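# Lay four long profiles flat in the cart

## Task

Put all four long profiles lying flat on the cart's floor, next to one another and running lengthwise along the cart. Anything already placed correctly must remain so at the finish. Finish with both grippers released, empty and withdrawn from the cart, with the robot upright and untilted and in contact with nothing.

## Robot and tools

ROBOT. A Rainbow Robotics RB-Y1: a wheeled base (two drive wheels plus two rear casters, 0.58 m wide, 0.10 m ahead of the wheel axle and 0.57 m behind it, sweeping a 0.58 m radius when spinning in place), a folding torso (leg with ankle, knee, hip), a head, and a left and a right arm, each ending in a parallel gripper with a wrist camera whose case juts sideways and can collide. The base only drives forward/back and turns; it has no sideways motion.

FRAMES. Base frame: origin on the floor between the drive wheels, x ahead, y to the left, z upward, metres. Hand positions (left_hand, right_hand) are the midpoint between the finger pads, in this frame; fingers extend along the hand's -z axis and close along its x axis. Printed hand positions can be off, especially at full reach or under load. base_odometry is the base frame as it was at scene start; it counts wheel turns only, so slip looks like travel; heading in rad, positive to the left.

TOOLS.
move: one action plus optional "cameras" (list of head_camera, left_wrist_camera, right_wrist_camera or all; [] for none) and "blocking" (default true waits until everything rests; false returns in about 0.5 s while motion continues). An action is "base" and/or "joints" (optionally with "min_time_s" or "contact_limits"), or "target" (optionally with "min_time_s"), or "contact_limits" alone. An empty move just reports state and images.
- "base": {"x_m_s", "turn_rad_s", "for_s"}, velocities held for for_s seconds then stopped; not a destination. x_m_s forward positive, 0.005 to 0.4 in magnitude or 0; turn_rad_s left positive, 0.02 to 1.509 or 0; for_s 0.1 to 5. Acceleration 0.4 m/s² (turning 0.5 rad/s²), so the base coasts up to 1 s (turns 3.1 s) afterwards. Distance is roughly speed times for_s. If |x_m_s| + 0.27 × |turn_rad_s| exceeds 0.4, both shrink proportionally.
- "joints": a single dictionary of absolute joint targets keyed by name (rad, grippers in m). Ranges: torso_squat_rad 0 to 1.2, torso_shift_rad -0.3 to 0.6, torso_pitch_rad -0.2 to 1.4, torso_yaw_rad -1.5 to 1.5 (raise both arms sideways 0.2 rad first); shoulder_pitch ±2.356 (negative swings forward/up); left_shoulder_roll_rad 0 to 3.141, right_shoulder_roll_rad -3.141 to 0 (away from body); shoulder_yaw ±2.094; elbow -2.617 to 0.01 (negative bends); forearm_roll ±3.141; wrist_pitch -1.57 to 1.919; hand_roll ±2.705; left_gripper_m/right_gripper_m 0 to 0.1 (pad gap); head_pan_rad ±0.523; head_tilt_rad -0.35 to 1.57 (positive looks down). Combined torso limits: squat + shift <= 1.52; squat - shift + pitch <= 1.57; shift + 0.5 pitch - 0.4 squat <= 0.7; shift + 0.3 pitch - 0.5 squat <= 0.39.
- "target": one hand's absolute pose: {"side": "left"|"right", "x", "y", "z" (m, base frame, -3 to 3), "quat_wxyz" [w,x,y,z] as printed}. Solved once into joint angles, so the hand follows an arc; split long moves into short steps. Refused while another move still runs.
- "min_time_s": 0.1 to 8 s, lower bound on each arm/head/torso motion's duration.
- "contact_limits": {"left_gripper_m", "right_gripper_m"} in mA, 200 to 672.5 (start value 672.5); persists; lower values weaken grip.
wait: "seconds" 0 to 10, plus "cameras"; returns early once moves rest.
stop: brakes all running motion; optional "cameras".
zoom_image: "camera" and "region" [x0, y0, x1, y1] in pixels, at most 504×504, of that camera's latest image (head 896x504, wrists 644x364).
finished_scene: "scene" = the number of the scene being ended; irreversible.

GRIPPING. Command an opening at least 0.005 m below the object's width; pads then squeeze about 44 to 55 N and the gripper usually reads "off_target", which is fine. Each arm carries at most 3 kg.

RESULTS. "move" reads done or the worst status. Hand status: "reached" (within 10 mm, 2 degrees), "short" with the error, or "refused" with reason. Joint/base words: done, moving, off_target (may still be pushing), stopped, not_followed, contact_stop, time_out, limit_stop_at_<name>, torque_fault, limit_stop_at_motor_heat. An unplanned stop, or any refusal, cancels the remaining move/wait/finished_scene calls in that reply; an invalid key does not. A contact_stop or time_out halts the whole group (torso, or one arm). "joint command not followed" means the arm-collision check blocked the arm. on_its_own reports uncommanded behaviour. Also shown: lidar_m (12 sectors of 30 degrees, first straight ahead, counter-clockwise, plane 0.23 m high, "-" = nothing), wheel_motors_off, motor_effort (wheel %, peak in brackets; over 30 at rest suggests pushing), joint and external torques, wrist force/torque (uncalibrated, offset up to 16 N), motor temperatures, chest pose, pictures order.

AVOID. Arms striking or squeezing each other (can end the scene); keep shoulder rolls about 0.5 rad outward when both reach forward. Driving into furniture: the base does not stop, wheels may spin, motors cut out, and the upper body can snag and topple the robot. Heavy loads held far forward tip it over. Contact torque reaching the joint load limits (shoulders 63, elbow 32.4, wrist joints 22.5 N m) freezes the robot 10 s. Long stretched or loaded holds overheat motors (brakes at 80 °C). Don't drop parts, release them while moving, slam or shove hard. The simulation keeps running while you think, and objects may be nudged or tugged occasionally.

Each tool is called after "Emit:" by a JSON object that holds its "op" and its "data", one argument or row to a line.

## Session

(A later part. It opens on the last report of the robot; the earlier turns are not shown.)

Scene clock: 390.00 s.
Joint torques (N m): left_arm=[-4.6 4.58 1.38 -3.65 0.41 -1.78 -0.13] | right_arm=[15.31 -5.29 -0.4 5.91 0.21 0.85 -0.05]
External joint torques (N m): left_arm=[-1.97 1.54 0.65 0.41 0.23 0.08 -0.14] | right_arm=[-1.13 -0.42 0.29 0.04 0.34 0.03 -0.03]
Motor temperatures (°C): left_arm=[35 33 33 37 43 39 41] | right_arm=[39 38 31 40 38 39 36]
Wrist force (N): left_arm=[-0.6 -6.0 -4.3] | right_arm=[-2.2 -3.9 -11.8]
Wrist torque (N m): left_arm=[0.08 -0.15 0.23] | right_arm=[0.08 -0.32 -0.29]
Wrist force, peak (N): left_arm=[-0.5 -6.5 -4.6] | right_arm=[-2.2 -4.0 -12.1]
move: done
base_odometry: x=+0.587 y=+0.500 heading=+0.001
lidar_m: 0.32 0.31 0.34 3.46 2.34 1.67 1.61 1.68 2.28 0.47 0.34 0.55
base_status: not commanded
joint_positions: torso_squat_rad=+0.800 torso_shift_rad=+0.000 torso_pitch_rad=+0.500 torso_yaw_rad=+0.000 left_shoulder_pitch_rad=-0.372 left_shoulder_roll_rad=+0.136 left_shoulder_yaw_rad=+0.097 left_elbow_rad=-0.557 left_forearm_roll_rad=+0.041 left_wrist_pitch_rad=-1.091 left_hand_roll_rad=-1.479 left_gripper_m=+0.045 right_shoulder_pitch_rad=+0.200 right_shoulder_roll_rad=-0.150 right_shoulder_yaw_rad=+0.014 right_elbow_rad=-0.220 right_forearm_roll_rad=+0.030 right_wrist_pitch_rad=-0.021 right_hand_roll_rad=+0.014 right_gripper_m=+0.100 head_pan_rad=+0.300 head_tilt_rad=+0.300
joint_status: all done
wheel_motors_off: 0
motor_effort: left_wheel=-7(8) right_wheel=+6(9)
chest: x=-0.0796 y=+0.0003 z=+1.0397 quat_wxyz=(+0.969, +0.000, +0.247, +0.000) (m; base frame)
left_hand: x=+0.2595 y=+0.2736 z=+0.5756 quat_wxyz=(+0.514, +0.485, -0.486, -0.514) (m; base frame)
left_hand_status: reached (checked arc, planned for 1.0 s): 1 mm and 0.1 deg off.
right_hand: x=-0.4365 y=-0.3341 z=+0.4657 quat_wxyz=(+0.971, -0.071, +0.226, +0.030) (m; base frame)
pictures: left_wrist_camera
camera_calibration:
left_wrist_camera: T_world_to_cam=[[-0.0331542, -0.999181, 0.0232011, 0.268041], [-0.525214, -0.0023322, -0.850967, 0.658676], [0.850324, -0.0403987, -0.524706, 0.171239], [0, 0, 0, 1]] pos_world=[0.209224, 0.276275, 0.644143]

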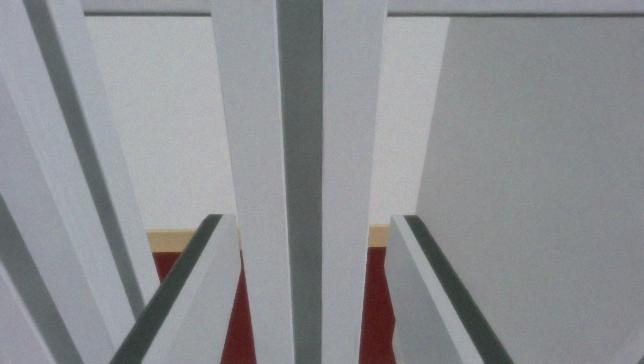

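Emit:
{"op": "move", "data": {
  "target": {"side":"left","x":0.255,"y":0.2755,"z":0.575,"quat_wxyz":[0.514,0.486,-0.486,-0.514]},
  "min_time_s": 0.5,
  "cameras": []
}}

Emit:
{"op": "move", "data": {
  "joints": {"left_gripper_m":0.015},
  "cameras": []
}}

Emit:
{"op": "move", "data": {
  "target": {"side":"left","x":0.25,"y":0.2755,"z":0.60,"quat_wxyz":[0.514,0.486,-0.486,-0.514]},
  "min_time_s": 1,
  "cameras": ["left_wrist_camera"]
}}

Emit:
{"op": "move", "data": {
  "target": {"side":"left","x":0.16,"y":0.29,"z":0.615,"quat_wxyz":[0.514,0.486,-0.486,-0.514]},
  "min_time_s": 1.5,
  "cameras": []
}}

Emit:
{"op": "move", "data": {
  "base": {"x_m_s":-0.3,"for_s":1.98},
  "cameras": ["head_camera"]
}}

Emit:
{"op": "move", "data": {
  "base": {"turn_rad_s":-0.7,"for_s":2.236},
  "joints": {"torso_squat_rad":0.35,"torso_pitch_rad":0.2},
  "cameras": []
}}

Emit:
{"op": "move", "data": {
  "base": {"x_m_s":0.35,"for_s":3.4},
  "cameras": []
}}

Emit:
{"op": "move", "data": {
  "base": {"turn_rad_s":0.7,"for_s":2.236},
  "joints": {"head_pan_rad":0.1},
  "cameras": []
}}

Emit:
{"op": "move", "data": {
  "base": {"x_m_s":-0.2,"for_s":1.3},
  "joints": {"left_hand_roll_rad":0.13},
  "min_time_s": 3,
  "cameras": ["head_camera"]
}}

Scene clock: 400.30 s.
Joint torques (N m): left_arm=[-1.39 4.88 -0.95 -3.32 -0.16 -2.09 0.44] | right_arm=[15.49 -5.68 -0.54 5.79 0.04 0.84 -0.31]
External joint torques (N m): left_arm=[1.05 1.79 -1.7 0.64 -0.36 -0.23 0.42] | right_arm=[-0.95 -0.81 0.15 -0.07 0.17 0.02 -0.28]
Motor temperatures (°C): left_arm=[35 33 33 37 43 39 41] | right_arm=[39 38 31 39 38 39 36]
Wrist force (N): left_arm=[-0.3 -6.0 -4.4] | right_arm=[-2.3 -3.8 -12.0]
Wrist torque (N m): left_arm=[0.07 -0.12 0.24] | right_arm=[0.06 -0.34 -0.30]
Wrist force, peak (N): left_arm=[-0.4 -6.8 -4.3] | right_arm=[-2.0 -4.0 -12.2]
move: done
base_odometry: x=+0.587 y=+0.500 heading=+0.001
lidar_m: 0.31 0.31 0.33 3.44 2.34 1.69 1.61 1.67 2.28 0.49 0.34 0.54
base_status: not commanded
joint_positions: torso_squat_rad=+0.800 torso_shift_rad=+0.000 torso_pitch_rad=+0.500 torso_yaw_rad=+0.000 left_shoulder_pitch_rad=-0.366 left_shoulder_roll_rad=+0.138 left_shoulder_yaw_rad=+0.097 left_elbow_rad=-0.550 left_forearm_roll_rad=+0.041 left_wrist_pitch_rad=-1.105 left_hand_roll_rad=-1.476 left_gripper_m=+0.045 right_shoulder_pitch_rad=+0.200 right_shoulder_roll_rad=-0.150 right_shoulder_yaw_rad=+0.014 right_elbow_rad=-0.220 right_forearm_roll_rad=+0.030 right_wrist_pitch_rad=-0.021 right_hand_roll_rad=+0.014 right_gripper_m=+0.100 head_pan_rad=+0.300 head_tilt_rad=+0.300
joint_status: all done
wheel_motors_off: 0
motor_effort: left_wheel=-7(8) right_wheel=+4(8)
chest: x=-0.0796 y=+0.0003 z=+1.0397 quat_wxyz=(+0.969, +0.000, +0.247, +0.000) (m; base frame)
left_hand: x=+0.2551 y=+0.2754 z=+0.5751 quat_wxyz=(+0.514, +0.486, -0.486, -0.514) (m; base frame)
left_hand_status: reached (checked arc, planned for 0.5 s): 0 mm and 0.0 deg off.
right_hand: x=-0.4365 y=-0.3341 z=+0.4657 quat_wxyz=(+0.971, -0.071, +0.226, +0.030) (m; base frame)
pictures: none
No camera images: "cameras" was empty.

Scene clock: 401.13 s.
Joint torques (N m): left_arm=[-1.9 3.78 -0.28 -3.43 -0.21 -1.99 0.15] | right_arm=[15.03 -4.82 -0.24 6.01 -0.04 0.81 -0.28]
External joint torques (N m): left_arm=[0.55 0.68 -1.03 0.54 -0.41 -0.13 0.14] | right_arm=[-1.41 0.04 0.45 0.15 0.09 -0.01 -0.26]
Motor temperatures (°C): left_arm=[35 33 33 37 43 39 41] | right_arm=[39 38 31 39 38 39 36]
Wrist force (N): left_arm=[0.0 -6.1 -4.4] | right_arm=[-2.1 -3.9 -11.9]
Wrist torque (N m): left_arm=[0.09 -0.21 0.60] | right_arm=[0.07 -0.31 -0.30]
Wrist force, peak (N): left_arm=[-0.4 -6.7 -4.0] | right_arm=[-2.1 -3.9 -12.3]
move: off_target
base_odometry: x=+0.587 y=+0.500 heading=+0.001
lidar_m: 0.31 0.30 0.35 3.46 2.36 1.70 1.61 1.68 2.28 0.48 0.32 0.54
base_status: not commanded
joint_positions: torso_squat_rad=+0.800 torso_shift_rad=+0.000 torso_pitch_rad=+0.500 torso_yaw_rad=+0.000 left_shoulder_pitch_rad=-0.366 left_shoulder_roll_rad=+0.138 left_shoulder_yaw_rad=+0.097 left_elbow_rad=-0.550 left_forearm_roll_rad=+0.041 left_wrist_pitch_rad=-1.105 left_hand_roll_rad=-1.476 left_gripper_m=+0.030 right_shoulder_pitch_rad=+0.200 right_shoulder_roll_rad=-0.150 right_shoulder_yaw_rad=+0.014 right_elbow_rad=-0.220 right_forearm_roll_rad=+0.030 right_wrist_pitch_rad=-0.021 right_hand_roll_rad=+0.014 right_gripper_m=+0.100 head_pan_rad=+0.300 head_tilt_rad=+0.300
joint_status: left_gripper_m off_target (ended at +0.030, target +0.015)
wheel_motors_off: 0
motor_effort: left_wheel=-7(8) right_wheel=+8(10)
chest: x=-0.0796 y=+0.0003 z=+1.0397 quat_wxyz=(+0.969, +0.000, +0.247, +0.000) (m; base frame)
left_hand: x=+0.2551 y=+0.2754 z=+0.5751 quat_wxyz=(+0.514, +0.486, -0.486, -0.514) (m; base frame)
right_hand: x=-0.4365 y=-0.3341 z=+0.4657 quat_wxyz=(+0.971, -0.071, +0.226, +0.030) (m; base frame)
pictures: none
No camera images: "cameras" was empty.

Scene clock: 402.47 s.
Joint torques (N m): left_arm=[-3.75 2.34 0.57 -8.92 0.25 -4.27 0.58] | right_arm=[14.86 -5.09 0.03 5.93 0.05 0.84 -0.38]
External joint torques (N m): left_arm=[-2.86 -0.39 -0.49 -3.5 0.05 -2.41 0.57] | right_arm=[-1.58 -0.23 0.72 0.07 0.17 0.01 -0.36]
Motor temperatures (°C): left_arm=[35 33 33 37 43 39 41] | right_arm=[39 38 31 39 38 39 36]
Wrist force (N): left_arm=[-0.3 -15.2 -5.0] | right_arm=[-2.0 -4.1 -11.8]
Wrist torque (N m): left_arm=[0.00 -0.18 0.25] | right_arm=[0.10 -0.30 -0.30]
Wrist force, peak (N): left_arm=[0.0 40.2 -1.5] | right_arm=[-2.2 -3.8 -12.3]
move: done
base_odometry: x=+0.587 y=+0.500 heading=+0.001
lidar_m: 0.31 0.30 0.34 3.45 2.34 1.69 1.61 1.68 2.29 0.50 0.34 0.55
base_status: not commanded
joint_positions: torso_squat_rad=+0.800 torso_shift_rad=+0.000 torso_pitch_rad=+0.500 torso_yaw_rad=+0.000 left_shoulder_pitch_rad=-0.179 left_shoulder_roll_rad=+0.122 left_shoulder_yaw_rad=+0.074 left_elbow_rad=-0.920 left_forearm_roll_rad=+0.023 left_wrist_pitch_rad=-0.919 left_hand_roll_rad=-1.470 left_gripper_m=+0.030 right_shoulder_pitch_rad=+0.200 right_shoulder_roll_rad=-0.150 right_shoulder_yaw_rad=+0.014 right_elbow_rad=-0.220 right_forearm_roll_rad=+0.030 right_wrist_pitch_rad=-0.021 right_hand_roll_rad=+0.014 right_gripper_m=+0.100 head_pan_rad=+0.300 head_tilt_rad=+0.300
joint_status: all done
wheel_motors_off: 0
motor_effort: left_wheel=-7(8) right_wheel=+8(8)
chest: x=-0.0797 y=+0.0003 z=+1.0397 quat_wxyz=(+0.969, +0.000, +0.247, +0.000) (m; base frame)
left_hand: x=+0.2493 y=+0.2758 z=+0.5995 quat_wxyz=(+0.514, +0.486, -0.486, -0.514) (m; base frame)
left_hand_status: reached (checked arc, planned for 1.0 s): 1 mm and 0.1 deg off.
right_hand: x=-0.4365 y=-0.3341 z=+0.4656 quat_wxyz=(+0.971, -0.071, +0.226, +0.030) (m; base frame)
pictures: left_wrist_camera
camera_calibration:
left_wrist_camera: T_world_to_cam=[[-0.0328932, -0.999211, 0.0222448, 0.269796], [-0.523683, -0.00172636, -0.851911, 0.673685], [0.851278, -0.0396713, -0.523213, 0.191211], [0, 0, 0, 1]] pos_world=[0.198898, 0.278332, 0.667962]

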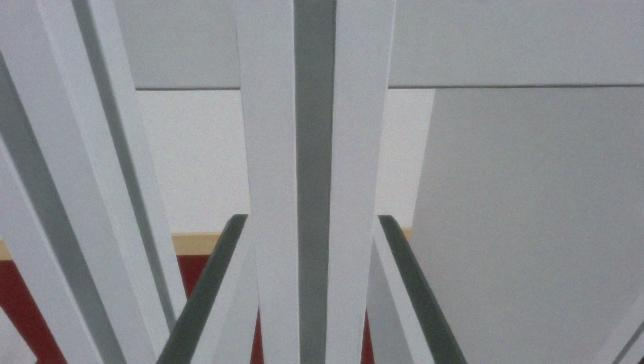

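Scene clock: 404.30 s.
Joint torques (N m): left_arm=[2.98 3.88 0.61 -7.84 0.06 -4.27 0.48] | right_arm=[15.18 -5 0.02 5.66 0.15 0.85 -0.17]
External joint torques (N m): left_arm=[-0.75 1 -0.81 -3.15 -0.21 -2.42 0.47] | right_arm=[-1.26 -0.14 0.71 -0.2 0.28 0.02 -0.15]
Motor temperatures (°C): left_arm=[35 33 33 37 43 39 41] | right_arm=[39 38 31 39 38 39 36]
Wrist force (N): left_arm=[-0.3 -15.2 -4.7] | right_arm=[-1.7 -3.8 -12.0]
Wrist torque (N m): left_arm=[-0.21 -0.16 0.24] | right_arm=[0.07 -0.27 -0.30]
Wrist force, peak (N): left_arm=[-0.7 -15.8 -5.2] | right_arm=[-2.1 -4.1 -12.1]
move: done
base_odometry: x=+0.587 y=+0.500 heading=+0.001
lidar_m: 0.31 0.31 0.28 3.45 2.34 1.68 1.61 1.69 2.27 0.49 0.35 0.54
base_status: not commanded
joint_positions: torso_squat_rad=+0.800 torso_shift_rad=+0.000 torso_pitch_rad=+0.500 torso_yaw_rad=+0.000 left_shoulder_pitch_rad=+0.087 left_shoulder_roll_rad=+0.125 left_shoulder_yaw_rad=+0.044 left_elbow_rad=-1.083 left_forearm_roll_rad=-0.002 left_wrist_pitch_rad=-1.011 left_hand_roll_rad=-1.427 left_gripper_m=+0.030 right_shoulder_pitch_rad=+0.200 right_shoulder_roll_rad=-0.150 right_shoulder_yaw_rad=+0.014 right_elbow_rad=-0.220 right_forearm_roll_rad=+0.030 right_wrist_pitch_rad=-0.021 right_hand_roll_rad=+0.014 right_gripper_m=+0.100 head_pan_rad=+0.300 head_tilt_rad=+0.300
joint_status: all done
wheel_motors_off: 0
motor_effort: left_wheel=-7(8) right_wheel=+5(8)
chest: x=-0.0797 y=+0.0003 z=+1.0397 quat_wxyz=(+0.969, +0.000, +0.247, +0.000) (m; base frame)
left_hand: x=+0.1596 y=+0.2900 z=+0.6145 quat_wxyz=(+0.514, +0.485, -0.485, -0.514) (m; base frame)
left_hand_status: reached (checked arc, planned for 1.5 s): 1 mm and 0.1 deg off.
right_hand: x=-0.4365 y=-0.3341 z=+0.4656 quat_wxyz=(+0.971, -0.071, +0.226, +0.030) (m; base frame)
pictures: none
No camera images: "cameras" was empty.

Scene clock: 407.67 s.
Joint torques (N m): left_arm=[2.26 4.85 1.24 -7.62 0.34 -4.29 0.61] | right_arm=[14.18 -5.17 -0.24 5.49 -0.14 0.96 -0.31]
External joint torques (N m): left_arm=[-1.47 1.97 -0.18 -2.93 0.06 -2.44 0.6] | right_arm=[-2.27 -0.31 0.46 -0.37 -0.01 0.14 -0.29]
Motor temperatures (°C): left_arm=[35 33 33 37 43 39 41] | right_arm=[39 38 31 39 38 39 36]
Wrist force (N): left_arm=[-0.4 -15.0 -4.8] | right_arm=[-2.2 -4.0 -12.1]
Wrist torque (N m): left_arm=[-0.19 -0.17 0.24] | right_arm=[0.09 -0.33 -0.29]
Wrist force, peak (N): left_arm=[-0.3 -15.5 -5.1] | right_arm=[-2.3 -4.1 -12.2]
move: done
base_odometry: x=-0.003 y=+0.500 heading=-0.001
lidar_m: 0.88 0.88 0.29 4.30 1.48 1.07 1.02 1.07 1.44 3.83 1.01 0.77
base_status: done (sent for 1.97 of 1.97 s)
joint_positions: torso_squat_rad=+0.800 torso_shift_rad=+0.000 torso_pitch_rad=+0.500 torso_yaw_rad=+0.000 left_shoulder_pitch_rad=+0.087 left_shoulder_roll_rad=+0.125 left_shoulder_yaw_rad=+0.044 left_elbow_rad=-1.083 left_forearm_roll_rad=-0.002 left_wrist_pitch_rad=-1.011 left_hand_roll_rad=-1.427 left_gripper_m=+0.030 right_shoulder_pitch_rad=+0.200 right_shoulder_roll_rad=-0.150 right_shoulder_yaw_rad=+0.014 right_elbow_rad=-0.220 right_forearm_roll_rad=+0.030 right_wrist_pitch_rad=-0.021 right_hand_roll_rad=+0.014 right_gripper_m=+0.100 head_pan_rad=+0.300 head_tilt_rad=+0.300
joint_status: not commanded
wheel_motors_off: 0
motor_effort: left_wheel=-13(30) right_wheel=+15(53)
chest: x=-0.0796 y=+0.0003 z=+1.0397 quat_wxyz=(+0.969, +0.000, +0.247, +0.000) (m; base frame)
left_hand: x=+0.1595 y=+0.2900 z=+0.6144 quat_wxyz=(+0.514, +0.485, -0.485, -0.514) (m; base frame)
right_hand: x=-0.4367 y=-0.3341 z=+0.4658 quat_wxyz=(+0.971, -0.071, +0.226, +0.030) (m; base frame)
pictures: head_camera
camera_calibration:
head_camera: T_world_to_cam=[[0.203106, -0.970552, -0.129523, 0.154744], [-0.680378, -0.0447617, -0.731493, 0.962316], [0.704155, 0.236696, -0.669434, 0.722466], [0, 0, 0, 1]] pos_world=[0.114581, 0.022258, 1.20761]

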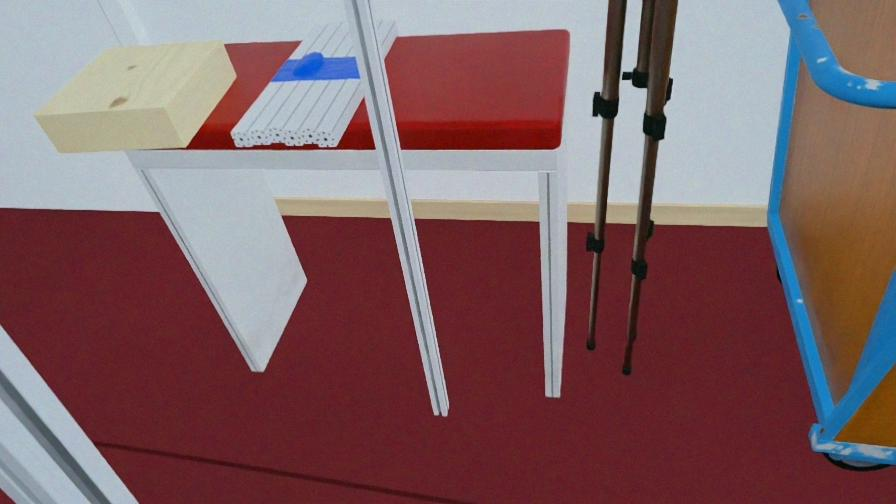

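Scene clock: 411.63 s.
Joint torques (N m): left_arm=[-5.67 3.73 0.97 -10.27 0.12 -4.03 0.28] | right_arm=[7.48 -5.25 -0.32 2.5 0.27 0.18 -0.38]
External joint torques (N m): left_arm=[-2.71 0.63 -0.38 -3.51 -0.16 -2.28 0.27] | right_arm=[-1.15 -0.17 0.29 -0.49 0.33 -0.08 -0.37]
Motor temperatures (°C): left_arm=[35 33 33 38 43 39 41] | right_arm=[38 38 31 39 38 39 36]
Wrist force (N): left_arm=[0.0 -14.1 0.0] | right_arm=[-3.9 -3.6 -12.6]
Wrist torque (N m): left_arm=[-0.38 -0.11 0.26] | right_arm=[-0.01 -0.41 -0.33]
Wrist force, peak (N): left_arm=[-0.4 -16.1 -4.3] | right_arm=[-4.0 -4.1 -12.8]
move: done
base_odometry: x=-0.003 y=+0.500 heading=-1.563
lidar_m: 3.92 1.02 0.77 0.88 0.89 2.12 4.20 1.49 1.08 1.03 1.06 1.45
base_status: done (sent for 2.23 of 2.23 s)
joint_positions: torso_squat_rad=+0.350 torso_shift_rad=+0.000 torso_pitch_rad=+0.200 torso_yaw_rad=+0.000 left_shoulder_pitch_rad=+0.087 left_shoulder_roll_rad=+0.125 left_shoulder_yaw_rad=+0.044 left_elbow_rad=-1.083 left_forearm_roll_rad=-0.002 left_wrist_pitch_rad=-1.011 left_hand_roll_rad=-1.427 left_gripper_m=+0.030 right_shoulder_pitch_rad=+0.200 right_shoulder_roll_rad=-0.150 right_shoulder_yaw_rad=+0.014 right_elbow_rad=-0.220 right_forearm_roll_rad=+0.030 right_wrist_pitch_rad=-0.021 right_hand_roll_rad=+0.014 right_gripper_m=+0.100 head_pan_rad=+0.300 head_tilt_rad=+0.300
joint_status: all done
wheel_motors_off: 0
motor_effort: left_wheel=+14(52) right_wheel=+7(51)
chest: x=-0.1664 y=+0.0004 z=+1.2413 quat_wxyz=(+0.995, +0.000, +0.100, +0.000) (m; base frame)
left_hand: x=+0.1876 y=+0.2901 z=+0.9055 quat_wxyz=(+0.436, +0.557, -0.557, -0.436) (m; base frame)
right_hand: x=-0.3379 y=-0.3341 z=+0.5875 quat_wxyz=(+0.994, -0.075, +0.078, +0.019) (m; base frame)
pictures: none
No camera images: "cameras" was empty.

Scene clock: 416.27 s.
Joint torques (N m): left_arm=[-5.61 4.66 0.65 -9.98 0.25 -4.21 0.59] | right_arm=[7.95 -4.75 -0.48 2.94 0.11 0.19 -0.41]
External joint torques (N m): left_arm=[-2.65 1.56 -0.71 -3.22 -0.03 -2.46 0.58] | right_arm=[-0.69 0.32 0.13 -0.05 0.17 -0.07 -0.41]
Motor temperatures (°C): left_arm=[35 33 33 38 43 40 41] | right_arm=[38 38 31 39 38 39 36]
Wrist force (N): left_arm=[-0.4 -14.1 0.3] | right_arm=[-3.8 -4.0 -12.5]
Wrist torque (N m): left_arm=[-0.21 -0.17 0.25] | right_arm=[0.04 -0.40 -0.32]
Wrist force, peak (N): left_arm=[-0.2 -14.8 0.2] | right_arm=[-4.3 -4.2 -12.7]
move: done
base_odometry: x=+0.005 y=-0.690 heading=-1.564
lidar_m: 3.84 2.18 0.72 0.68 0.72 1.05 4.16 1.47 1.06 1.01 1.04 1.45
base_status: done (sent for 3.4 of 3.4 s)
joint_positions: torso_squat_rad=+0.350 torso_shift_rad=+0.000 torso_pitch_rad=+0.200 torso_yaw_rad=+0.000 left_shoulder_pitch_rad=+0.087 left_shoulder_roll_rad=+0.125 left_shoulder_yaw_rad=+0.044 left_elbow_rad=-1.083 left_forearm_roll_rad=-0.002 left_wrist_pitch_rad=-1.011 left_hand_roll_rad=-1.427 left_gripper_m=+0.030 right_shoulder_pitch_rad=+0.200 right_shoulder_roll_rad=-0.150 right_shoulder_yaw_rad=+0.014 right_elbow_rad=-0.220 right_forearm_roll_rad=+0.030 right_wrist_pitch_rad=-0.021 right_hand_roll_rad=+0.014 right_gripper_m=+0.100 head_pan_rad=+0.300 head_tilt_rad=+0.300
joint_status: not commanded
wheel_motors_off: 0
motor_effort: left_wheel=-9(50) right_wheel=+11(52)
chest: x=-0.1663 y=+0.0004 z=+1.2413 quat_wxyz=(+0.995, +0.000, +0.100, +0.000) (m; base frame)
left_hand: x=+0.1876 y=+0.2901 z=+0.9055 quat_wxyz=(+0.436, +0.557, -0.557, -0.436) (m; base frame)
right_hand: x=-0.3378 y=-0.3341 z=+0.5875 quat_wxyz=(+0.994, -0.075, +0.078, +0.019) (m; base frame)
pictures: none
No camera images: "cameras" was empty.

Scene clock: 420.27 s.
Joint torques (N m): left_arm=[-5.42 4.25 0.53 -10.44 0.22 -4.11 0.46] | right_arm=[7.73 -5.02 -0.06 2.49 -0.01 0.31 -0.26]
External joint torques (N m): left_arm=[-2.46 1.15 -0.83 -3.68 -0.06 -2.36 0.44] | right_arm=[-0.9 0.06 0.54 -0.5 0.05 0.06 -0.25]
Motor temperatures (°C): left_arm=[35 33 33 38 43 40 41] | right_arm=[38 38 31 39 38 39 36]
Wrist force (N): left_arm=[-0.3 -14.3 -0.1] | right_arm=[-4.0 -4.0 -12.4]
Wrist torque (N m): left_arm=[-0.21 -0.16 0.24] | right_arm=[0.06 -0.41 -0.34]
Wrist force, peak (N): left_arm=[0.1 -14.7 -0.2] | right_arm=[-4.4 -4.4 -12.7]
move: done
base_odometry: x=+0.005 y=-0.690 heading=-0.002
lidar_m: 0.69 0.73 1.02 4.22 1.47 1.05 0.99 1.06 1.44 3.78 2.19 0.74
base_status: done (sent for 2.23 of 2.23 s)
joint_positions: torso_squat_rad=+0.350 torso_shift_rad=+0.000 torso_pitch_rad=+0.200 torso_yaw_rad=+0.000 left_shoulder_pitch_rad=+0.087 left_shoulder_roll_rad=+0.125 left_shoulder_yaw_rad=+0.044 left_elbow_rad=-1.083 left_forearm_roll_rad=-0.002 left_wrist_pitch_rad=-1.011 left_hand_roll_rad=-1.427 left_gripper_m=+0.030 right_shoulder_pitch_rad=+0.200 right_shoulder_roll_rad=-0.150 right_shoulder_yaw_rad=+0.014 right_elbow_rad=-0.220 right_forearm_roll_rad=+0.030 right_wrist_pitch_rad=-0.021 right_hand_roll_rad=+0.014 right_gripper_m=+0.100 head_pan_rad=+0.100 head_tilt_rad=+0.300
joint_status: all done
wheel_motors_off: 0
motor_effort: left_wheel=+7(48) right_wheel=+18(44)
chest: x=-0.1663 y=+0.0004 z=+1.2413 quat_wxyz=(+0.995, +0.000, +0.100, +0.000) (m; base frame)
left_hand: x=+0.1876 y=+0.2902 z=+0.9054 quat_wxyz=(+0.436, +0.557, -0.557, -0.436) (m; base frame)
right_hand: x=-0.3378 y=-0.3341 z=+0.5875 quat_wxyz=(+0.994, -0.075, +0.078, +0.019) (m; base frame)
pictures: none
No camera images: "cameras" was empty.

Scene clock: 423.57 s.
Joint torques (N m): left_arm=[-6.39 3.53 0.38 -10.24 0.43 -4.23 0.38] | right_arm=[7.11 -5.91 -0.65 2.6 0.03 0.14 -0.26]
External joint torques (N m): left_arm=[-3.43 0.37 -0.99 -3.47 0.19 -2.47 0.43] | right_arm=[-1.51 -0.83 -0.05 -0.39 0.09 -0.12 -0.25]
Motor temperatures (°C): left_arm=[35 33 33 38 43 40 41] | right_arm=[38 38 31 39 38 39 36]
Wrist force (N): left_arm=[-15.2 0.2 0.2] | right_arm=[-4.0 -4.2 -12.7]
Wrist torque (N m): left_arm=[-0.38 -0.20 0.13] | right_arm=[0.06 -0.40 -0.33]
Wrist force, peak (N): left_arm=[-15.6 0.3 0.2] | right_arm=[-4.2 -4.0 -12.8]
move: done
base_odometry: x=-0.255 y=-0.689 heading=+0.000
lidar_m: 0.95 1.00 1.70 3.12 1.08 0.78 0.74 0.79 1.04 2.83 2.56 1.00
base_status: done (sent for 1.3 of 1.3 s)
joint_positions: torso_squat_rad=+0.350 torso_shift_rad=+0.000 torso_pitch_rad=+0.200 torso_yaw_rad=+0.000 left_shoulder_pitch_rad=+0.087 left_shoulder_roll_rad=+0.125 left_shoulder_yaw_rad=+0.044 left_elbow_rad=-1.083 left_forearm_roll_rad=-0.002 left_wrist_pitch_rad=-1.011 left_hand_roll_rad=+0.130 left_gripper_m=+0.030 right_shoulder_pitch_rad=+0.200 right_shoulder_roll_rad=-0.150 right_shoulder_yaw_rad=+0.014 right_elbow_rad=-0.220 right_forearm_roll_rad=+0.030 right_wrist_pitch_rad=-0.021 right_hand_roll_rad=+0.014 right_gripper_m=+0.100 head_pan_rad=+0.100 head_tilt_rad=+0.300
joint_status: all done
wheel_motors_off: 0
motor_effort: left_wheel=+20(39) right_wheel=-17(45)
chest: x=-0.1664 y=+0.0004 z=+1.2413 quat_wxyz=(+0.995, +0.000, +0.100, +0.000) (m; base frame)
left_hand: x=+0.1875 y=+0.2902 z=+0.9054 quat_wxyz=(+0.617, +0.006, -0.787, -0.004) (m; base frame)
right_hand: x=-0.3379 y=-0.3341 z=+0.5875 quat_wxyz=(+0.994, -0.075, +0.078, +0.019) (m; base frame)
pictures: head_camera
camera_calibration:
head_camera: T_world_to_cam=[[0.0387515, -0.998953, -0.0242987, 0.0449795], [-0.43763, 0.00489427, -0.899142, 1.29928], [0.89832, 0.0454769, -0.436982, 0.661747], [0, 0, 0, 1]] pos_world=[-0.0276014, 0.00847919, 1.4585]

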